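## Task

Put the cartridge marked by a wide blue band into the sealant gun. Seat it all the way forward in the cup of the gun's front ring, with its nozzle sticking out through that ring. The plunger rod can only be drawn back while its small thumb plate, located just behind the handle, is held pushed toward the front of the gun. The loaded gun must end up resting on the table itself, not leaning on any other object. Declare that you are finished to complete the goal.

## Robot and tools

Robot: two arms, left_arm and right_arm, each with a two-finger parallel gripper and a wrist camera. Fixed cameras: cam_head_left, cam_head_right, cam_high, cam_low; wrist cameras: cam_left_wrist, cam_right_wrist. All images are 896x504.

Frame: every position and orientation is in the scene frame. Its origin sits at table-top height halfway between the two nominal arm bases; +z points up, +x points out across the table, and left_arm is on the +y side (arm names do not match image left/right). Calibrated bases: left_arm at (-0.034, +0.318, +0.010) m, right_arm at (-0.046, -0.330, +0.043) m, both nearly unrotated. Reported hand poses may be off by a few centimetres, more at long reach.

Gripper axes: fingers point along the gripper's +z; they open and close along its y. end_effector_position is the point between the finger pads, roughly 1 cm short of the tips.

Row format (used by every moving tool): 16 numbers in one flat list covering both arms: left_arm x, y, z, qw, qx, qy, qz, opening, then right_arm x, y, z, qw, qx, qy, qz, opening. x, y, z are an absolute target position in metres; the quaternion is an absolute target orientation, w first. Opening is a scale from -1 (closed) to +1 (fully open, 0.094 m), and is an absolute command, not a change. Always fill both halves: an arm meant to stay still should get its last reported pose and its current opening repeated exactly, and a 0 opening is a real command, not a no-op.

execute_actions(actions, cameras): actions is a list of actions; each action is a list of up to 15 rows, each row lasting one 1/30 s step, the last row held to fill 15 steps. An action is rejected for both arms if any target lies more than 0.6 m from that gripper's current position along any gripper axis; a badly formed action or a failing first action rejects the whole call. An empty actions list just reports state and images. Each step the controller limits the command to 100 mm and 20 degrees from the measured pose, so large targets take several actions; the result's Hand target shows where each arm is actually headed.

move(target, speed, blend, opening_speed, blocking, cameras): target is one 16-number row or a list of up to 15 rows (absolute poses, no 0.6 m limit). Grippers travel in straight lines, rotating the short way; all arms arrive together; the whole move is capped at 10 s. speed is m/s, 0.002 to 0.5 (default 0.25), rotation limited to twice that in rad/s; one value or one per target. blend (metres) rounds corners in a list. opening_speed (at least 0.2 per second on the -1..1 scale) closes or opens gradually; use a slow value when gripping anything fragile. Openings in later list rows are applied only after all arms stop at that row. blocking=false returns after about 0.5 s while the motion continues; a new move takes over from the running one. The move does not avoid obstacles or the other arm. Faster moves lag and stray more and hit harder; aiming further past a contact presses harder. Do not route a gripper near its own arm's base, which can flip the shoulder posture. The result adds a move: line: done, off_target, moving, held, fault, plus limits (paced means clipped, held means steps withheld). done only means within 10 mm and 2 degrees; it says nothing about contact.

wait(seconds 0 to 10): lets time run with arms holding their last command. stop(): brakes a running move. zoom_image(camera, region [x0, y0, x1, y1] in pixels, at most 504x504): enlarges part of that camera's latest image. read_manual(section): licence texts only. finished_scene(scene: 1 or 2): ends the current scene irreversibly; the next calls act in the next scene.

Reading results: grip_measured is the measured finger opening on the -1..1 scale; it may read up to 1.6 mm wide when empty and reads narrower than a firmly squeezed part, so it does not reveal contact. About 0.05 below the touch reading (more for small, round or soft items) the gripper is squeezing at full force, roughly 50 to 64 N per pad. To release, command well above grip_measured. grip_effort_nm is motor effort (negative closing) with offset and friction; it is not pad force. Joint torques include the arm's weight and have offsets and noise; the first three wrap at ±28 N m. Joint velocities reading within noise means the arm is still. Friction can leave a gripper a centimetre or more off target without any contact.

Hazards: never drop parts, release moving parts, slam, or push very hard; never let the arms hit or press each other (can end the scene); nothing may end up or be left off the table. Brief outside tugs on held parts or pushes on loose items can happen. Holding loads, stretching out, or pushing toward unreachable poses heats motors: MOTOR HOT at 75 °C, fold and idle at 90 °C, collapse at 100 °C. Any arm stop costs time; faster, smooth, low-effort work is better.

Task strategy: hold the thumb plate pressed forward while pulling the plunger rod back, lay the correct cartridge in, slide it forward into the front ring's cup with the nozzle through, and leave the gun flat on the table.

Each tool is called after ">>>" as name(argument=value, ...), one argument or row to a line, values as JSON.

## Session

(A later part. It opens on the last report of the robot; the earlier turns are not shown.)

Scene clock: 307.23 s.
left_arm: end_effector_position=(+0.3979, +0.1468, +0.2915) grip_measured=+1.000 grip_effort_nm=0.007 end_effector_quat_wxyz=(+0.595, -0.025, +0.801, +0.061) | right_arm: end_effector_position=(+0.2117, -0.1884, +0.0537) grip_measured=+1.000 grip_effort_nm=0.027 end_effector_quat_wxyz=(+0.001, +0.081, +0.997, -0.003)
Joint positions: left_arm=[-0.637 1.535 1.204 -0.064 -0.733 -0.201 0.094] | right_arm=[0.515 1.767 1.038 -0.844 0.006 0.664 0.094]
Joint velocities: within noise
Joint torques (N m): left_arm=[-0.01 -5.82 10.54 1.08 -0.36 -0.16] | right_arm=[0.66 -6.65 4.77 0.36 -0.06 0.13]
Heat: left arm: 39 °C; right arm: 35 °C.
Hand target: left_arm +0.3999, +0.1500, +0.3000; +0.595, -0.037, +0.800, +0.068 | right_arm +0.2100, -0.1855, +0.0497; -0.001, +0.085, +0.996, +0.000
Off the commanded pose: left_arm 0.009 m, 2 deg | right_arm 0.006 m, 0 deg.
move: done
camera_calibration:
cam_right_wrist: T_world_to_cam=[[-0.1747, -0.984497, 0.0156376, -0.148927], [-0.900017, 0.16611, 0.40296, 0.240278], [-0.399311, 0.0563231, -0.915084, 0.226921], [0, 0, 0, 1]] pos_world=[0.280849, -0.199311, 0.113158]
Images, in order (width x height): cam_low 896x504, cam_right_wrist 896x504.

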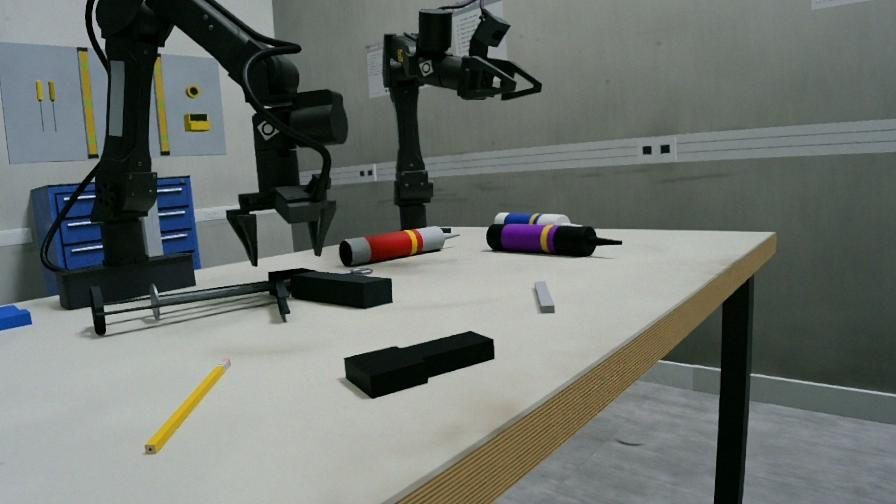

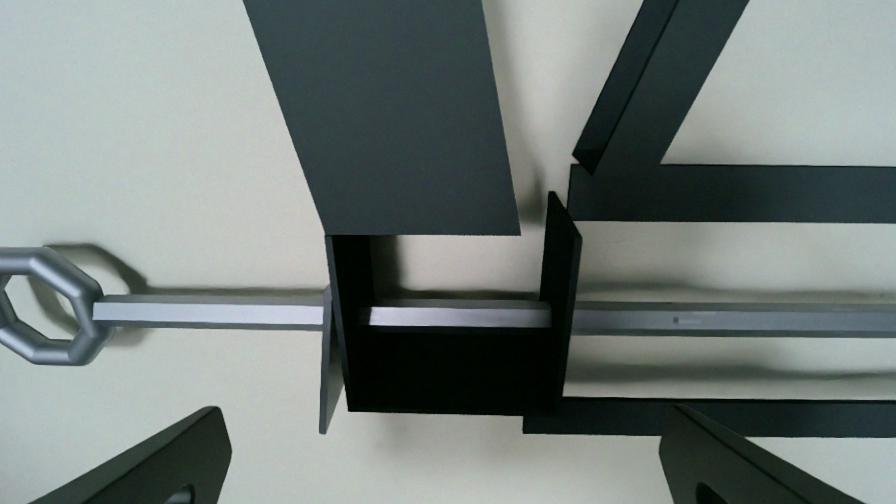

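>>> move(
  target=[0.40,0.15,0.30,0.594,-0.038,0.801,0.068,1,0.204,-0.184,0.034,0.0,0.0828,0.9966,0,1],
  speed=0.1,
  cameras=["cam_right_wrist","cam_low"],
)

>>> zoom_image(
  camera="cam_low",
  region=[200, 200, 400, 340],
)

Scene clock: 374.03 s.
left_arm: end_effector_position=(+0.3979, +0.1468, +0.2915) grip_measured=+1.000 grip_effort_nm=0.017 end_effector_quat_wxyz=(+0.595, -0.026, +0.801, +0.060) | right_arm: end_effector_position=(+0.2057, -0.1850, +0.0394) grip_measured=+1.000 grip_effort_nm=0.017 end_effector_quat_wxyz=(+0.004, +0.076, +0.997, -0.001)
Joint positions: left_arm=[-0.637 1.535 1.204 -0.064 -0.733 -0.203 0.094] | right_arm=[0.535 1.777 0.986 -0.775 0.006 0.675 0.094]
Joint velocities: within noise
Joint torques (N m): left_arm=[0.09 -5.86 10.37 1.11 -0.38 -0.16] | right_arm=[0.59 -6.41 4.55 0.36 -0.06 0.13]
Heat: left arm: 38 °C; right arm: 34 °C.
Hand target: left_arm +0.3999, +0.1500, +0.3000; +0.595, -0.038, +0.800, +0.067 | right_arm +0.2034, -0.1829, +0.0347; +0.001, +0.080, +0.997, +0.000
Off the commanded pose: left_arm 0.009 m, 2 deg | right_arm 0.006 m, 1 deg.
move: done
camera_calibration:
cam_right_wrist: T_world_to_cam=[[-0.165705, -0.986106, 0.011712, -0.148466], [-0.903664, 0.156586, 0.398588, 0.239293], [-0.394884, 0.0554644, -0.917055, 0.210245], [0, 0, 0, 1]] pos_world=[0.274661, -0.195534, 0.0991655]
Images, in order (width x height): cam_low 896x504, cam_right_wrist 896x504.

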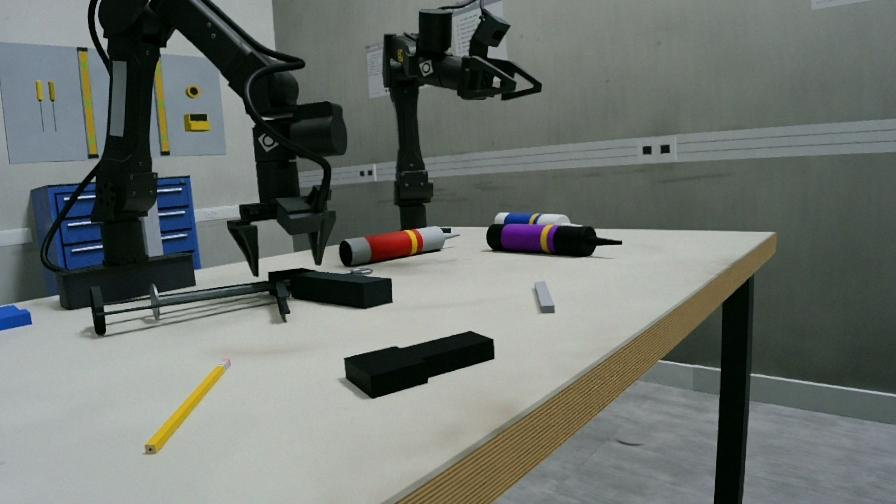

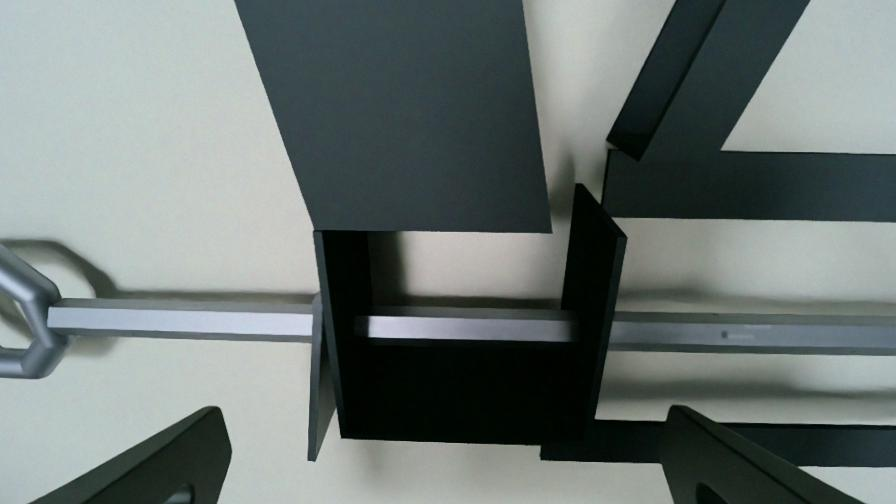

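Scaled by 2.520 from the camera's 896x504 image, which has a finer 1280x720 frame.

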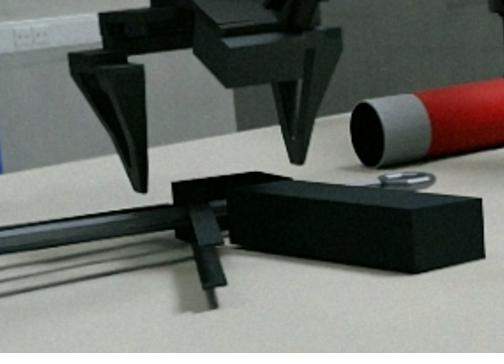

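>>> move(
  target=[0.40,0.15,0.30,0.594,-0.038,0.801,0.068,1,0.205,-0.184,0.022,0.0,0.0828,0.9966,0,1],
  speed=0.1,
  cameras=["cam_right_wrist","cam_low"],
)

>>> zoom_image(
  camera="cam_low",
  region=[200, 200, 400, 340],
)

Scene clock: 393.60 s.
left_arm: end_effector_position=(+0.3979, +0.1468, +0.2915) grip_measured=+1.000 grip_effort_nm=0.007 end_effector_quat_wxyz=(+0.595, -0.026, +0.801, +0.060) | right_arm: end_effector_position=(+0.2057, -0.1851, +0.0265) grip_measured=+1.000 grip_effort_nm=0.022 end_effector_quat_wxyz=(+0.002, +0.076, +0.997, -0.002)
Joint positions: left_arm=[-0.637 1.535 1.204 -0.064 -0.733 -0.203 0.094] | right_arm=[0.535 1.809 0.966 -0.727 0.006 0.675 0.094]
Joint velocities: within noise
Joint torques (N m): left_arm=[0.05 -5.9 10.43 1.08 -0.42 -0.15] | right_arm=[0.05 -6.54 4.4 0.37 -0.06 0.11]
Heat: left arm: 38 °C; right arm: 34 °C.
Hand target: left_arm +0.3999, +0.1500, +0.3000; +0.595, -0.038, +0.800, +0.068 | right_arm +0.2041, -0.1846, +0.0218; -0.001, +0.083, +0.997, -0.001
Off the commanded pose: left_arm 0.009 m, 2 deg | right_arm 0.005 m, 1 deg.
move: done
camera_calibration:
cam_right_wrist: T_world_to_cam=[[-0.165653, -0.986076, 0.0146349, -0.148416], [-0.902067, 0.157504, 0.40183, 0.244171], [-0.39854, 0.0533625, -0.915597, 0.198728], [0, 0, 0, 1]] pos_world=[0.274874, -0.195412, 0.0860117]
Images, in order (width x height): cam_low 896x504, cam_right_wrist 896x504.

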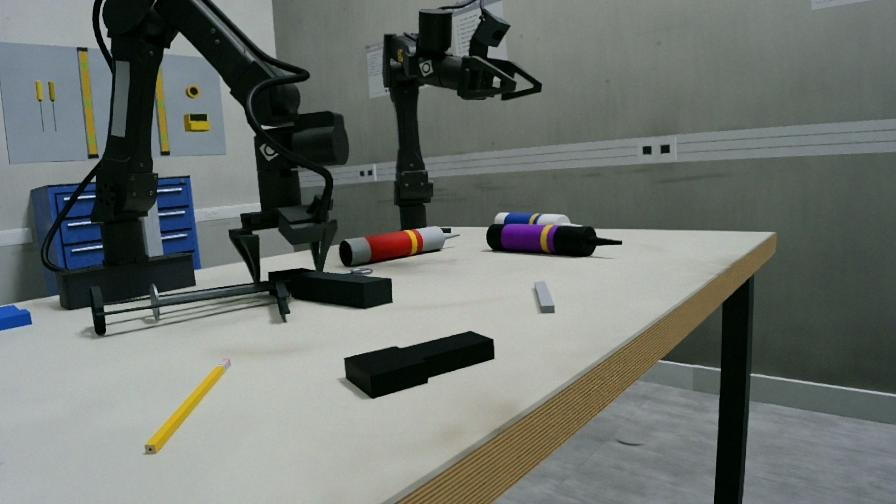

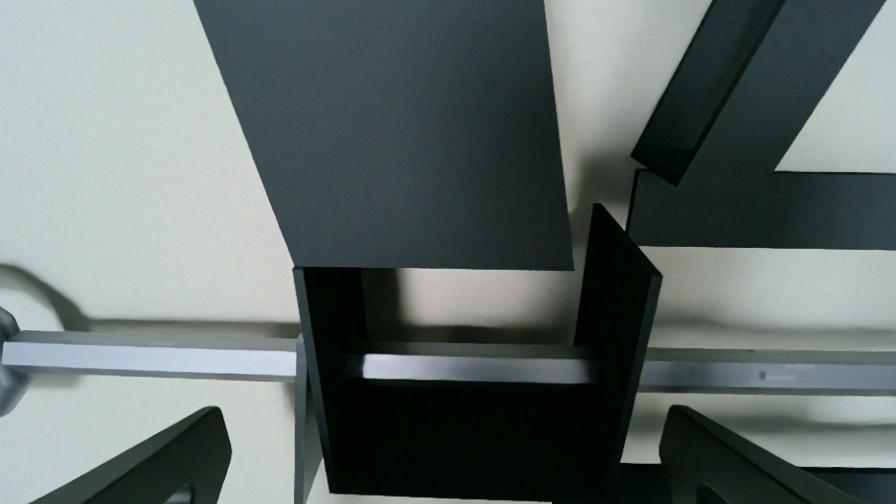

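Scaled by 2.520 from the camera's 896x504 image, which has a finer 1280x720 frame.

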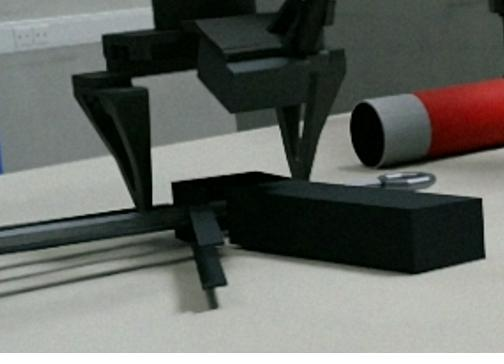

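>>> move(
  target=[0.40,0.15,0.30,0.594,-0.038,0.801,0.068,1,0.205,-0.185,0.021,0.0,0.0828,0.9966,0,0.35],
  speed=0.1,
  opening_speed=0.5,
  cameras=["cam_right_wrist","cam_low"],
)

>>> zoom_image(
  camera="cam_low",
  region=[200, 200, 400, 340],
)

Scene clock: 408.77 s.
left_arm: end_effector_position=(+0.3979, +0.1468, +0.2915) grip_measured=+1.000 grip_effort_nm=0.012 end_effector_quat_wxyz=(+0.595, -0.026, +0.801, +0.060) | right_arm: end_effector_position=(+0.2085, -0.1861, +0.0265) grip_measured=+0.352 grip_effort_nm=-0.105 end_effector_quat_wxyz=(+0.005, +0.085, +0.996, +0.000)
Joint positions: left_arm=[-0.637 1.535 1.204 -0.064 -0.733 -0.203 0.094] | right_arm=[0.527 1.809 0.966 -0.719 0.006 0.684 0.064]
Joint velocities: within noise
Joint torques (N m): left_arm=[0.1 -5.86 10.37 1.06 -0.38 -0.12] | right_arm=[-0.2 -6.52 4.22 0.36 -0.05 0.09]
Heat: left arm: 38 °C; right arm: 35 °C.
Hand target: left_arm +0.3999, +0.1500, +0.3000; +0.595, -0.038, +0.800, +0.068 | right_arm +0.2062, -0.1870, +0.0212; +0.000, +0.091, +0.996, +0.000
Off the commanded pose: left_arm 0.009 m, 2 deg | right_arm 0.007 m, 1 deg.
move: done
camera_calibration:
cam_right_wrist: T_world_to_cam=[[-0.182349, -0.983186, 0.00967329, -0.14479], [-0.901965, 0.171185, 0.396428, 0.249484], [-0.391419, 0.0635632, -0.918015, 0.200365], [0, 0, 0, 1]] pos_world=[0.27705, -0.197799, 0.0864362]
Images, in order (width x height): cam_low 896x504, cam_right_wrist 896x504.

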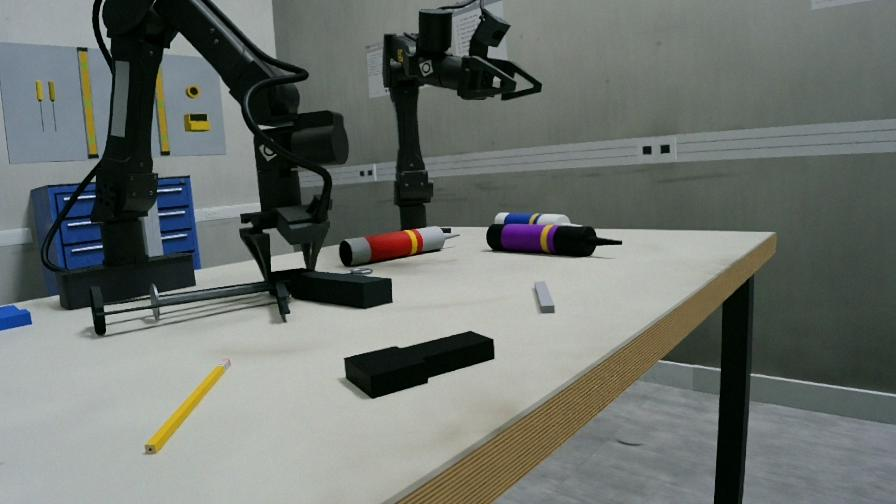

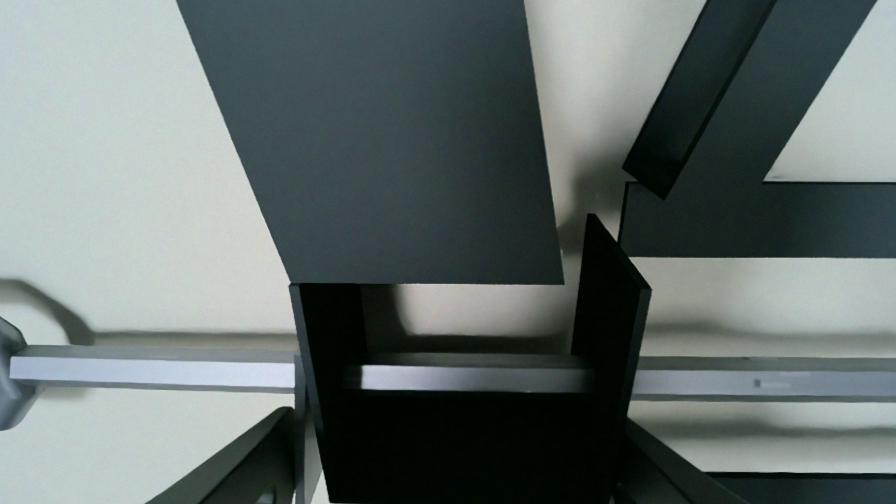

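Scaled by 2.520 from the camera's 896x504 image, which has a finer 1280x720 frame.

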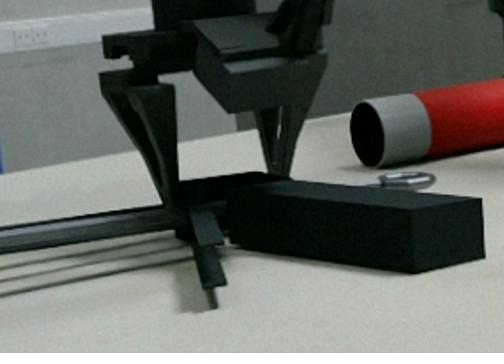

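>>> move(
  target=[0.40,0.15,0.30,0.594,-0.038,0.801,0.068,1,0.2065,-0.187,0.021,0.0,0.0828,0.9966,0,0.05],
  speed=0.1,
  opening_speed=0.4,
  cameras=["cam_right_wrist","cam_low","cam_head_left"],
)

>>> zoom_image(
  camera="cam_low",
  region=[200, 200, 400, 340],
)

Scene clock: 423.67 s.
left_arm: end_effector_position=(+0.3979, +0.1468, +0.2915) grip_measured=+1.000 grip_effort_nm=0.012 end_effector_quat_wxyz=(+0.595, -0.026, +0.801, +0.060) | right_arm: end_effector_position=(+0.2082, -0.1872, +0.0265) grip_measured=+0.173 grip_effort_nm=-1.009 end_effector_quat_wxyz=(+0.004, +0.082, +0.997, -0.001)
Joint positions: left_arm=[-0.637 1.535 1.204 -0.064 -0.733 -0.203 0.094] | right_arm=[0.524 1.809 0.966 -0.722 0.006 0.675 0.055]
Joint velocities: within noise
Joint torques (N m): left_arm=[0.12 -5.78 10.45 1.08 -0.37 -0.17] | right_arm=[-0.27 -6.42 4.38 0.37 -0.05 -0.09]
Heat: left arm: 38 °C; right arm: 35 °C.
Hand target: left_arm +0.3999, +0.1500, +0.3000; +0.595, -0.038, +0.800, +0.068 | right_arm +0.2071, -0.1880, +0.0214; +0.001, +0.080, +0.997, -0.001
Off the commanded pose: left_arm 0.009 m, 2 deg | right_arm 0.006 m, 0 deg.
move: done
camera_calibration:
cam_right_wrist: T_world_to_cam=[[-0.176284, -0.98427, 0.011712, -0.147485], [-0.90193, 0.16628, 0.398588, 0.248496], [-0.394266, 0.0597013, -0.917055, 0.20019], [0, 0, 0, 1]] pos_world=[0.277055, -0.198436, 0.0862653]
Images, in order (width x height): cam_head_left 896x504, cam_low 896x504, cam_right_wrist 896x504.

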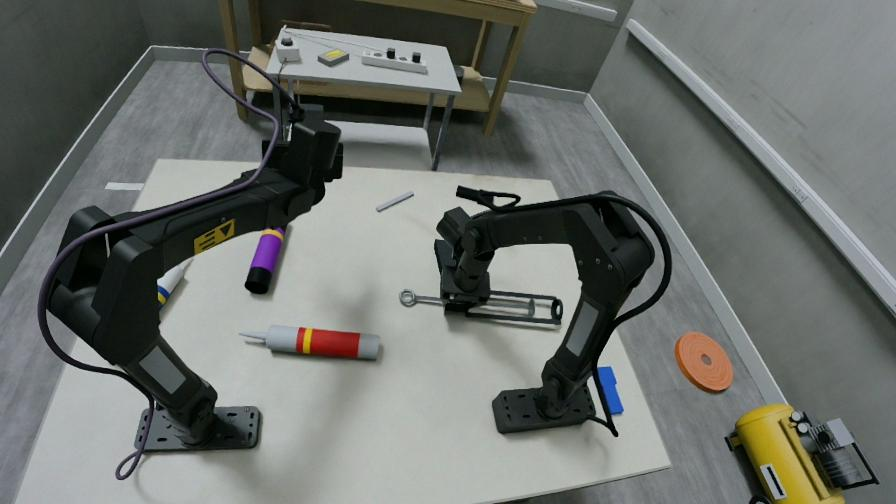

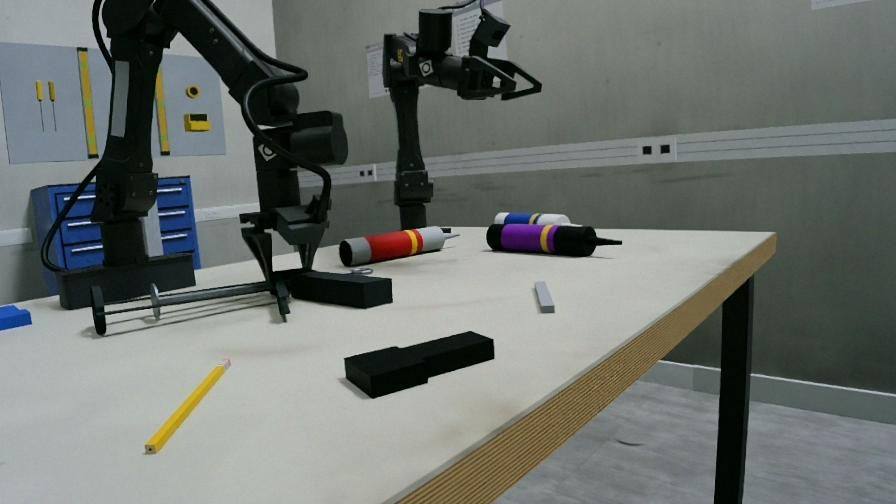

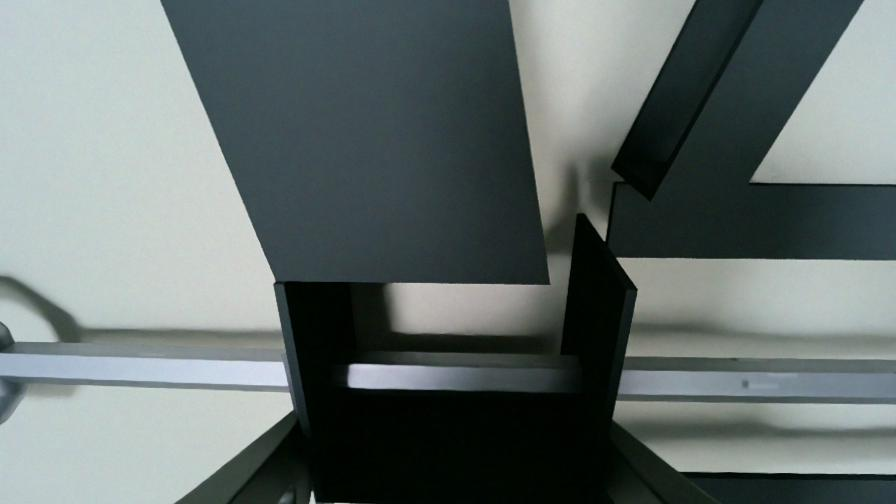

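Scaled by 2.520 from the camera's 896x504 image, which has a finer 1280x720 frame.

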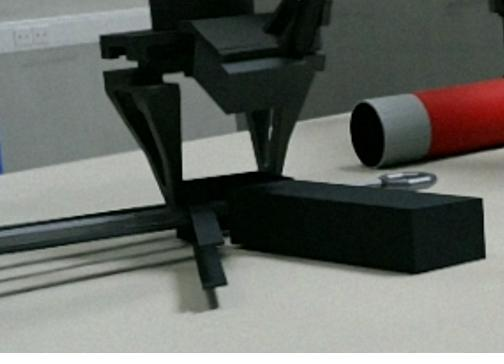

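>>> move(
  target=[0.26,0.05,0.20,0.2478,0.705,0.597,-0.2925,1,0.2065,-0.187,0.021,0.0,0.0828,0.9966,0,0.05],
)

Scene clock: 446.17 s.
left_arm: end_effector_position=(+0.2616, +0.0587, +0.1936) grip_measured=+1.000 grip_effort_nm=0.007 end_effector_quat_wxyz=(+0.250, +0.704, +0.608, -0.269) | right_arm: end_effector_position=(+0.2082, -0.1872, +0.0265) grip_measured=+0.173 grip_effort_nm=-1.004 end_effector_quat_wxyz=(+0.004, +0.082, +0.997, -0.001)
Joint positions: left_arm=[-0.422 1.75 1.522 -1.061 0.706 1.187 0.094] | right_arm=[0.524 1.809 0.966 -0.722 0.006 0.675 0.055]
Joint velocities: within noise
Joint torques (N m): left_arm=[-0.47 -6 9.33 0.26 0.74 0.16] | right_arm=[-0.01 -6.43 4.31 0.39 -0.07 0]
Heat: left arm: 38 °C; right arm: 35 °C.
Hand target: left_arm +0.2582, +0.0516, +0.2016; +0.251, +0.704, +0.597, -0.290 | right_arm +0.2064, -0.1871, +0.0212; +0.000, +0.083, +0.997, +0.000
Off the commanded pose: left_arm 0.011 m, 3 deg | right_arm 0.006 m, 0 deg.
move: off_target (left_arm)
camera_calibration:
cam_left_wrist: T_world_to_cam=[[-0.992166, 0.122724, -0.0233503, 0.25564], [0.124554, 0.957359, -0.260674, -0.0033145], [-0.00963637, -0.26154, -0.965144, 0.293285], [0, 0, 0, 1]] pos_world=[0.256876, 0.0485059, 0.288168]
cam_right_wrist: T_world_to_cam=[[-0.176284, -0.98427, 0.011712, -0.147485], [-0.90193, 0.16628, 0.398588, 0.248496], [-0.394266, 0.0597013, -0.917055, 0.20019], [0, 0, 0, 1]] pos_world=[0.277055, -0.198436, 0.0862653]

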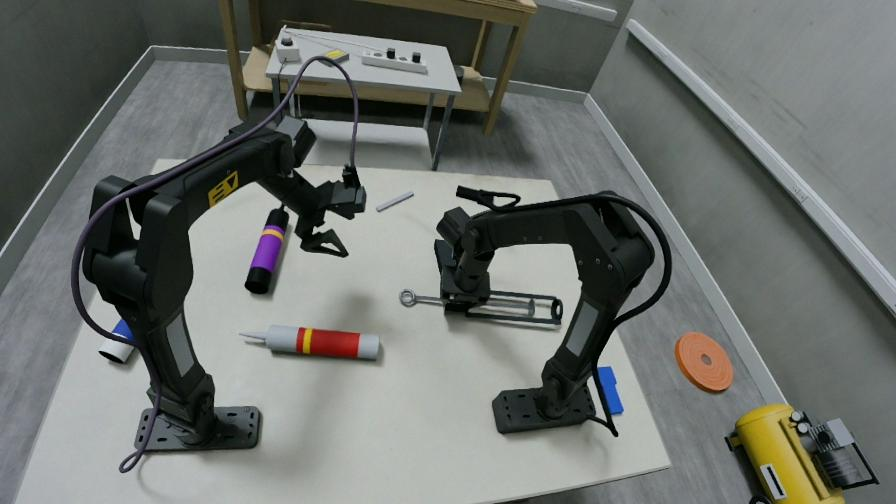

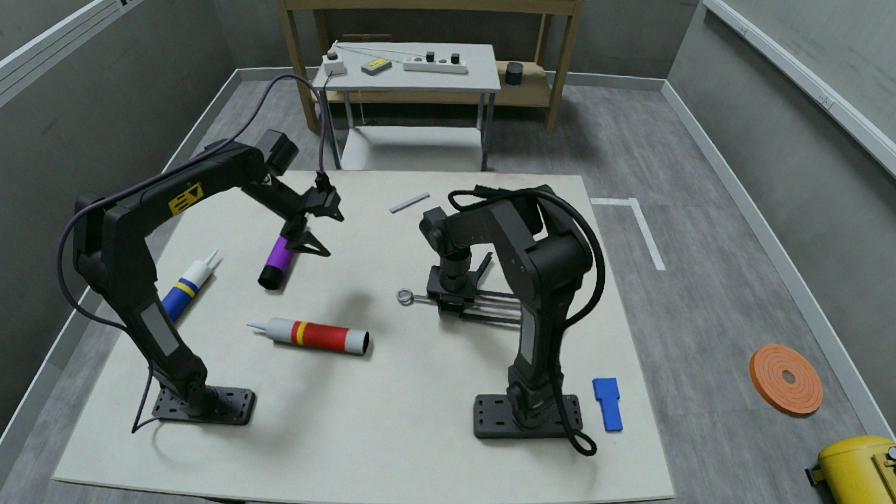

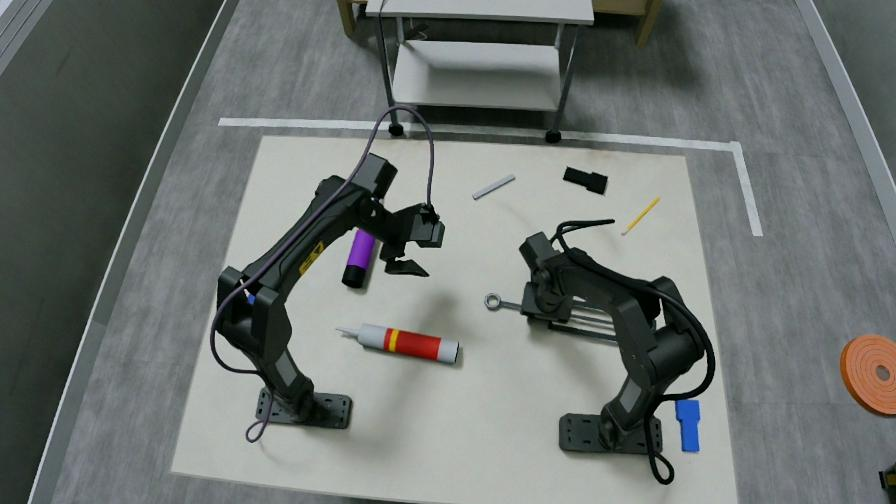

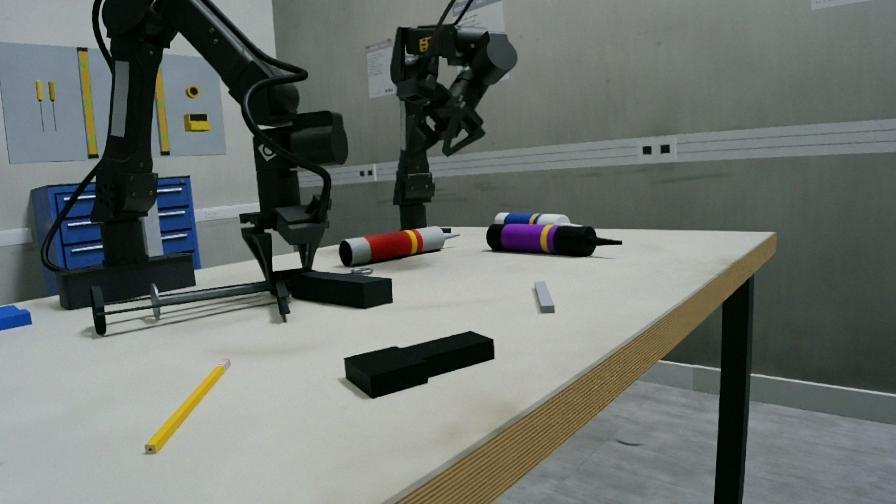

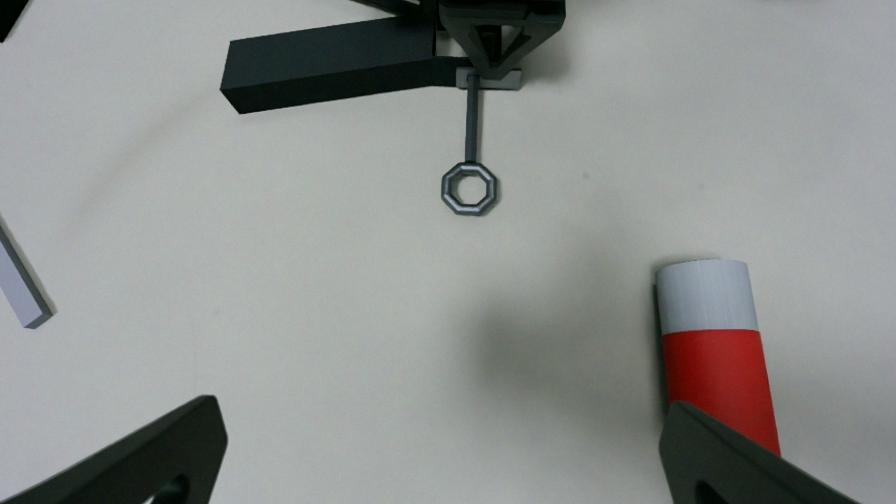

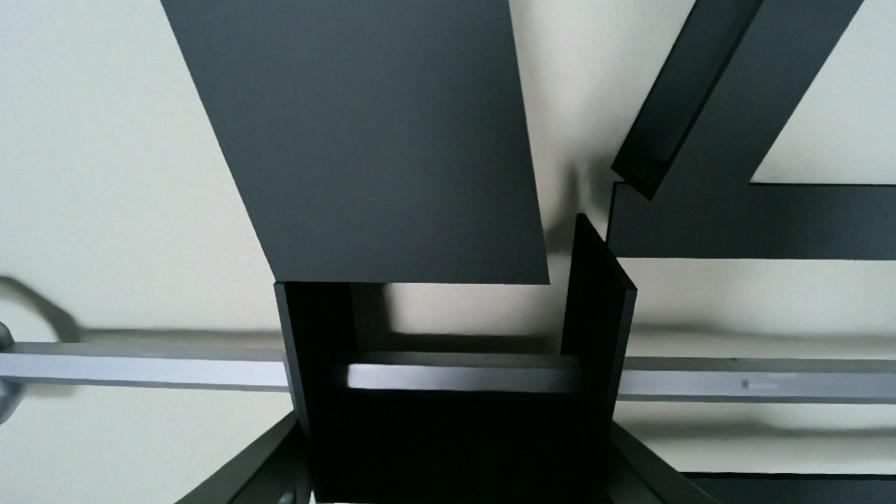

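>>> move(
  target=[0.240,-0.033,0.070,0.2478,0.705,0.597,-0.2925,0.4,0.2065,-0.187,0.021,0.0,0.0828,0.9966,0,0.05],
  speed=0.15,
  cameras=["cam_left_wrist","cam_low","cam_high"],
)

Scene clock: 466.27 s.
left_arm: end_effector_position=(+0.2369, -0.0266, +0.0750) grip_measured=+0.402 grip_effort_nm=-0.090 end_effector_quat_wxyz=(+0.242, +0.706, +0.598, -0.292) | right_arm: end_effector_position=(+0.2082, -0.1872, +0.0265) grip_measured=+0.173 grip_effort_nm=-1.009 end_effector_quat_wxyz=(+0.004, +0.082, +0.997, -0.001)
Joint positions: left_arm=[-0.648 1.926 1.235 -0.458 0.675 0.937 0.066] | right_arm=[0.524 1.809 0.966 -0.722 0.006 0.675 0.055]
Joint velocities: within noise
Joint torques (N m): left_arm=[-0.38 -7.58 5.45 1.14 0.23 -0.16] | right_arm=[-0.01 -6.41 4.31 0.39 -0.06 0]
Heat: left arm: 36 °C; right arm: 35 °C.
Hand target: left_arm +0.2407, -0.0300, +0.0701; +0.249, +0.704, +0.599, -0.290 | right_arm +0.2064, -0.1871, +0.0212; +0.000, +0.083, +0.997, +0.000
Off the commanded pose: left_arm 0.009 m, 1 deg | right_arm 0.006 m, 0 deg.
move: done
camera_calibration:
cam_left_wrist: T_world_to_cam=[[-0.987641, 0.156431, 0.00975196, 0.236209], [0.147111, 0.946668, -0.286667, 0.0468185], [-0.0540756, -0.28169, -0.957981, 0.165709], [0, 0, 0, 1]] pos_world=[0.235363, -0.0345935, 0.169864]
Images, in order (width x height): cam_high 896x504, cam_low 896x504, cam_left_wrist 896x504.

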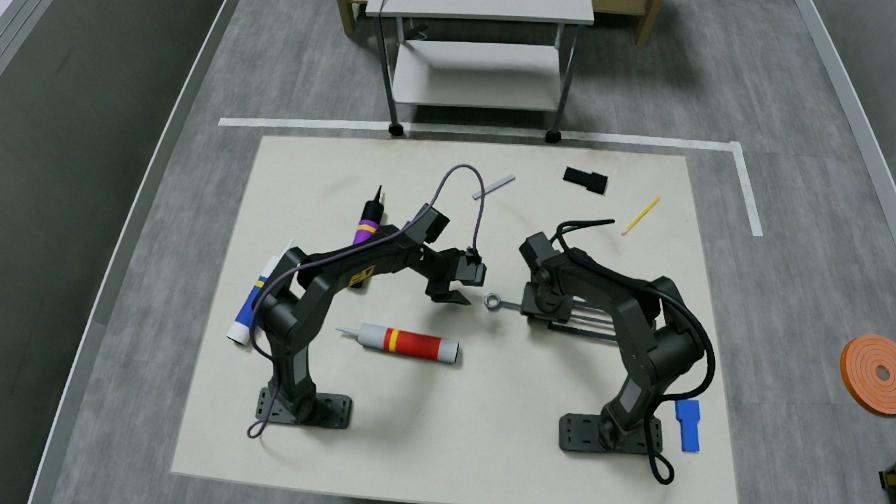

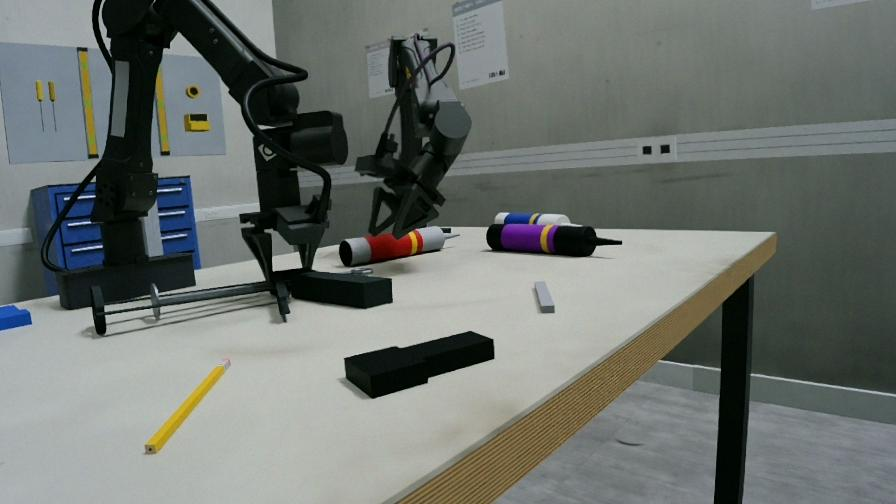

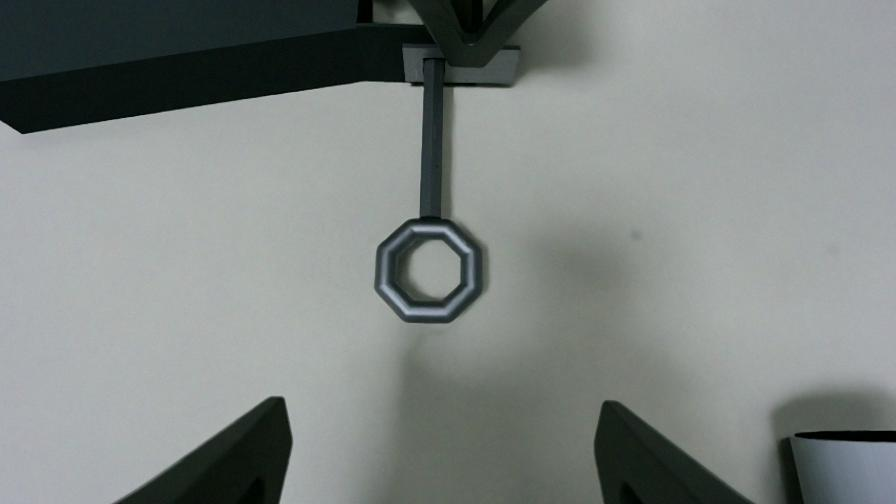

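>>> move(
  target=[0.238,-0.066,0.036,0.2478,0.705,0.597,-0.2925,0.4,0.2065,-0.187,0.021,0.0,0.0828,0.9966,0,0.05],
  speed=0.08,
  cameras=["cam_left_wrist","cam_low"],
)

>>> zoom_image(
  camera="cam_low",
  region=[240, 180, 460, 340],
)

Scene clock: 490.63 s.
left_arm: end_effector_position=(+0.2279, -0.0564, +0.0342) grip_measured=+0.402 grip_effort_nm=-0.095 end_effector_quat_wxyz=(+0.229, +0.707, +0.600, -0.296) | right_arm: end_effector_position=(+0.2082, -0.1872, +0.0265) grip_measured=+0.173 grip_effort_nm=-1.013 end_effector_quat_wxyz=(+0.004, +0.082, +0.997, -0.001)
Joint positions: left_arm=[-0.723 2.049 1.235 -0.312 0.648 0.857 0.066] | right_arm=[0.524 1.809 0.966 -0.722 0.006 0.675 0.055]
Joint velocities: within noise
Joint torques (N m): left_arm=[-0.32 -8.01 7.13 1.21 0.26 -0.12] | right_arm=[-0.01 -6.43 4.33 0.38 -0.06 0]
Heat: left arm: 35 °C; right arm: 35 °C.
Hand target: left_arm +0.2373, -0.0654, +0.0358; +0.247, +0.705, +0.597, -0.292 | right_arm +0.2064, -0.1871, +0.0212; +0.000, +0.083, +0.997, +0.000
Off the commanded pose: left_arm 0.014 m, 2 deg | right_arm 0.006 m, 0 deg.
move: off_target (left_arm)
camera_calibration:
cam_left_wrist: T_world_to_cam=[[-0.986165, 0.162467, 0.0328975, 0.231578], [0.147341, 0.950055, -0.275111, 0.0644297], [-0.075951, -0.266458, -0.960849, 0.123698], [0, 0, 0, 1]] pos_world=[0.228276, -0.0658753, 0.128962]
Images, in order (width x height): cam_low 896x504, cam_left_wrist 896x504.

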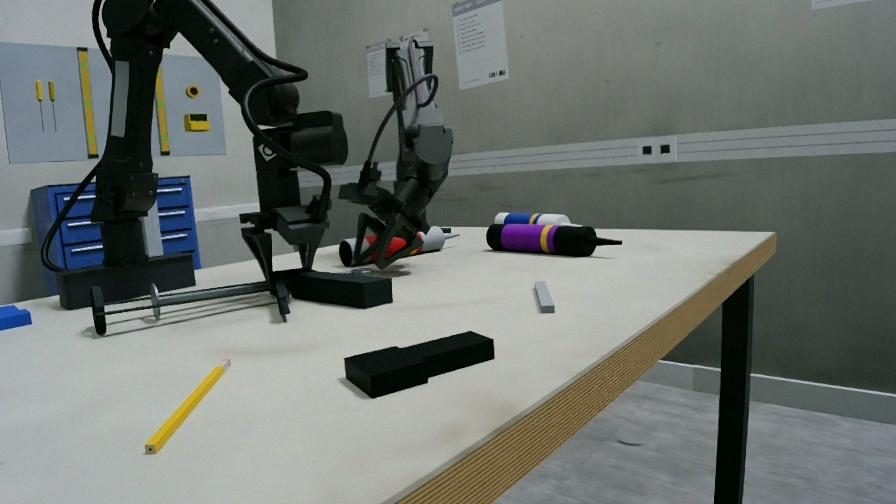

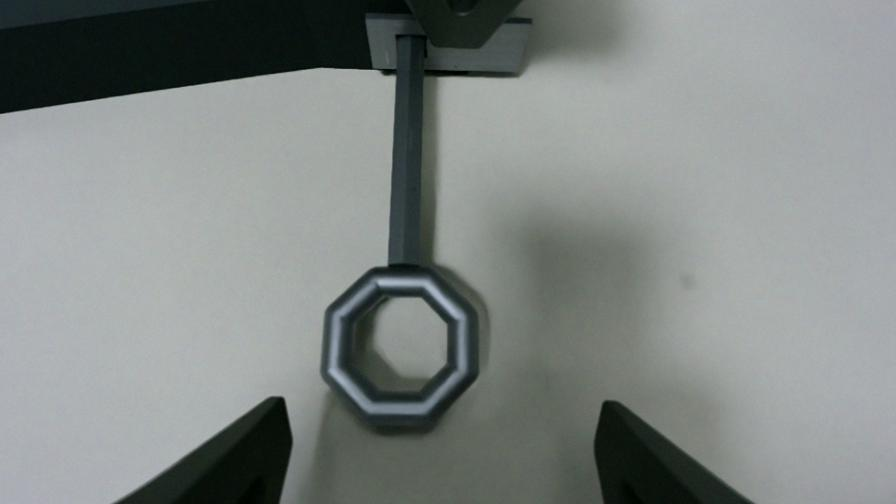

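Scaled by 2.291 from the camera's 896x504 image, which has a finer 1280x720 frame.

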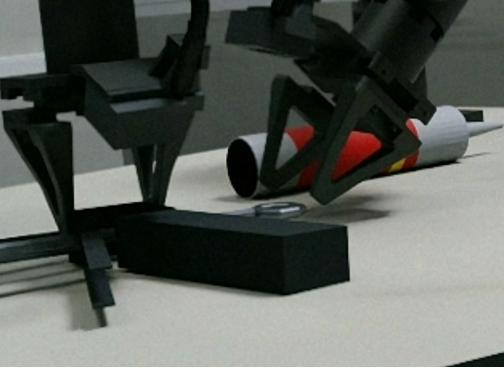

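>>> move(
  target=[0.246,-0.068,0.034,0.2478,0.705,0.597,-0.2925,0.4,0.2065,-0.187,0.021,0.0,0.0828,0.9966,0,0.05],
  speed=0.08,
  cameras=["cam_left_wrist","cam_low"],
)

>>> zoom_image(
  camera="cam_low",
  region=[240, 180, 460, 340],
)

Scene clock: 505.53 s.
left_arm: end_effector_position=(+0.2319, -0.0600, +0.0313) grip_measured=+0.402 grip_effort_nm=-0.095 end_effector_quat_wxyz=(+0.229, +0.707, +0.600, -0.296) | right_arm: end_effector_position=(+0.2082, -0.1872, +0.0265) grip_measured=+0.173 grip_effort_nm=-1.009 end_effector_quat_wxyz=(+0.004, +0.082, +0.997, -0.001)
Joint positions: left_arm=[-0.723 2.072 1.258 -0.312 0.648 0.857 0.066] | right_arm=[0.524 1.809 0.966 -0.722 0.006 0.675 0.055]
Joint velocities: within noise
Joint torques (N m): left_arm=[0.72 -7.8 8.35 1.09 0.28 -0.04] | right_arm=[-0.01 -6.42 4.33 0.38 -0.06 0]
Heat: left arm: 36 °C; right arm: 35 °C.
Hand target: left_arm +0.2457, -0.0675, +0.0348; +0.248, +0.705, +0.597, -0.292 | right_arm +0.2064, -0.1871, +0.0212; +0.000, +0.083, +0.997, +0.000
Off the commanded pose: left_arm 0.016 m, 2 deg | right_arm 0.006 m, 0 deg.
move: off_target (left_arm)
camera_calibration:
cam_left_wrist: T_world_to_cam=[[-0.986165, 0.162467, 0.0328975, 0.236207], [0.147341, 0.950055, -0.275111, 0.0664301], [-0.075951, -0.266458, -0.960849, 0.120311], [0, 0, 0, 1]] pos_world=[0.232289, -0.0694303, 0.126106]
Images, in order (width x height): cam_low 896x504, cam_left_wrist 896x504.

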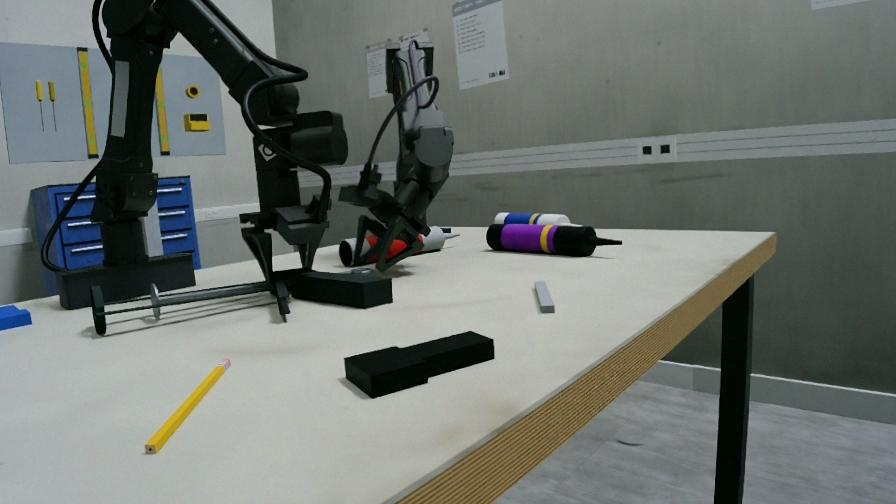

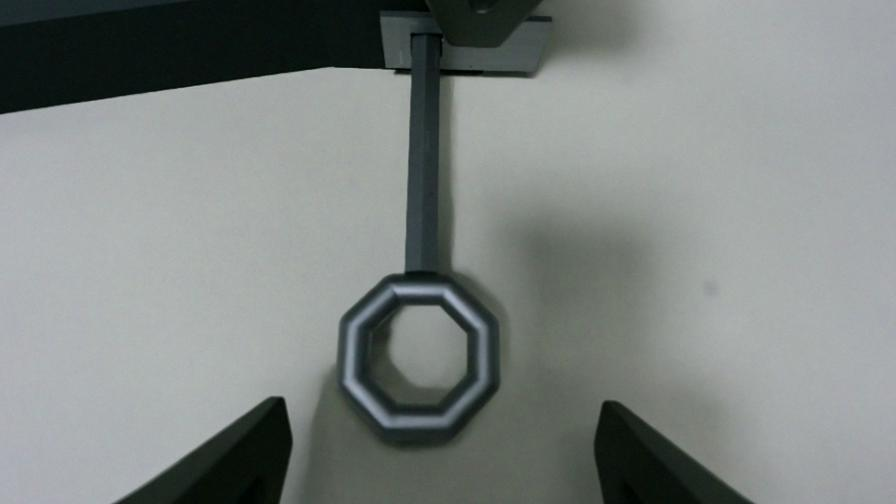

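Scaled by 2.291 from the camera's 896x504 image, which has a finer 1280x720 frame.

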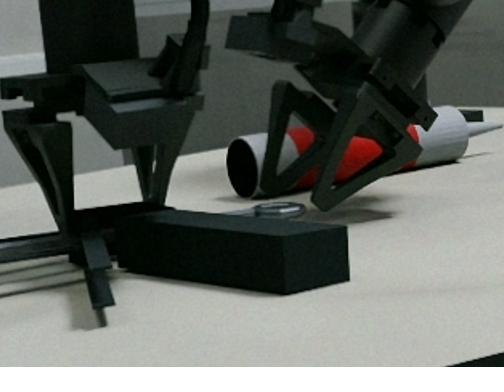

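>>> move(
  target=[0.252,-0.078,0.030,0.2478,0.705,0.597,-0.2925,0.4,0.2065,-0.187,0.021,0.0,0.0828,0.9966,0,0.05],
  speed=0.08,
  cameras=["cam_left_wrist","cam_low"],
)

>>> zoom_image(
  camera="cam_low",
  region=[240, 180, 460, 340],
)

Scene clock: 519.93 s.
left_arm: end_effector_position=(+0.2411, -0.0681, +0.0273) grip_measured=+0.402 grip_effort_nm=-0.095 end_effector_quat_wxyz=(+0.232, +0.707, +0.599, -0.295) | right_arm: end_effector_position=(+0.2082, -0.1872, +0.0265) grip_measured=+0.173 grip_effort_nm=-1.004 end_effector_quat_wxyz=(+0.004, +0.082, +0.997, -0.001)
Joint positions: left_arm=[-0.723 2.116 1.309 -0.312 0.648 0.857 0.066] | right_arm=[0.524 1.809 0.966 -0.722 0.006 0.675 0.055]
Joint velocities: within noise
Joint torques (N m): left_arm=[-0.18 -8.05 8.44 1.05 0.23 -0.15] | right_arm=[-0.01 -6.41 4.31 0.38 -0.06 0]
Heat: left arm: 36 °C; right arm: 35 °C.
Hand target: left_arm +0.2517, -0.0775, +0.0300; +0.248, +0.705, +0.597, -0.293 | right_arm +0.2064, -0.1871, +0.0212; +0.000, +0.083, +0.997, +0.000
Off the commanded pose: left_arm 0.015 m, 2 deg | right_arm 0.006 m, 0 deg.
move: off_target (left_arm)
camera_calibration:
cam_left_wrist: T_world_to_cam=[[-0.986305, 0.16259, 0.0277068, 0.246828], [0.148611, 0.948929, -0.278295, 0.0713651], [-0.0715399, -0.270366, -0.960096, 0.113654], [0, 0, 0, 1]] pos_world=[0.240972, -0.077124, 0.12214]
Images, in order (width x height): cam_low 896x504, cam_left_wrist 896x504.

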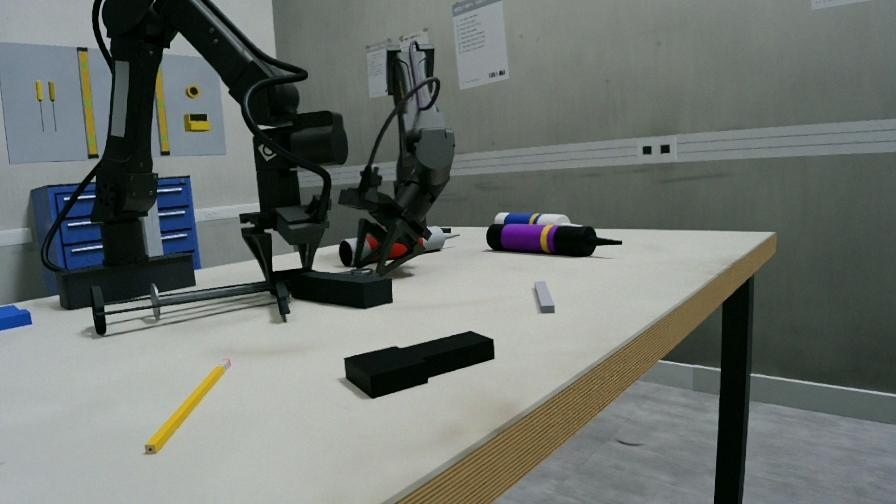

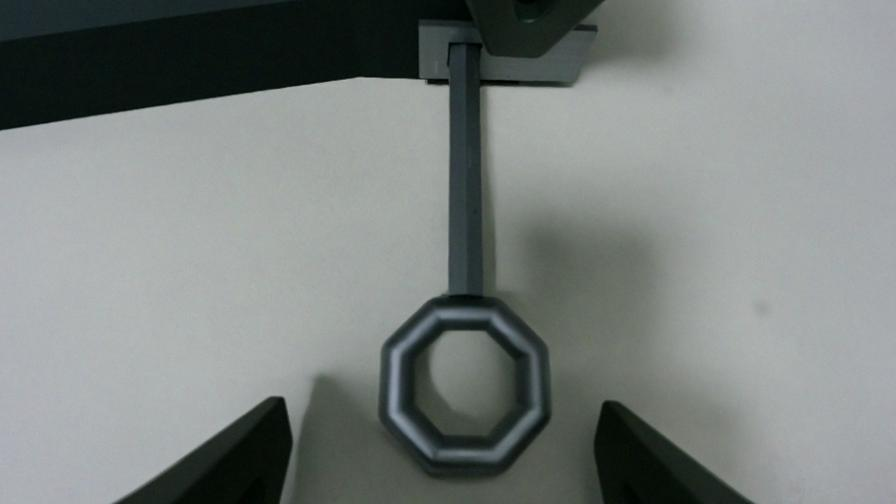

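Scaled by 2.291 from the camera's 896x504 image, which has a finer 1280x720 frame.

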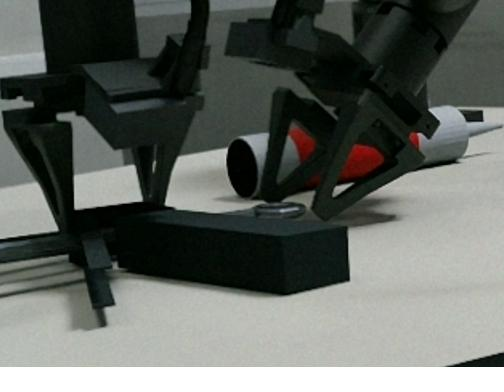

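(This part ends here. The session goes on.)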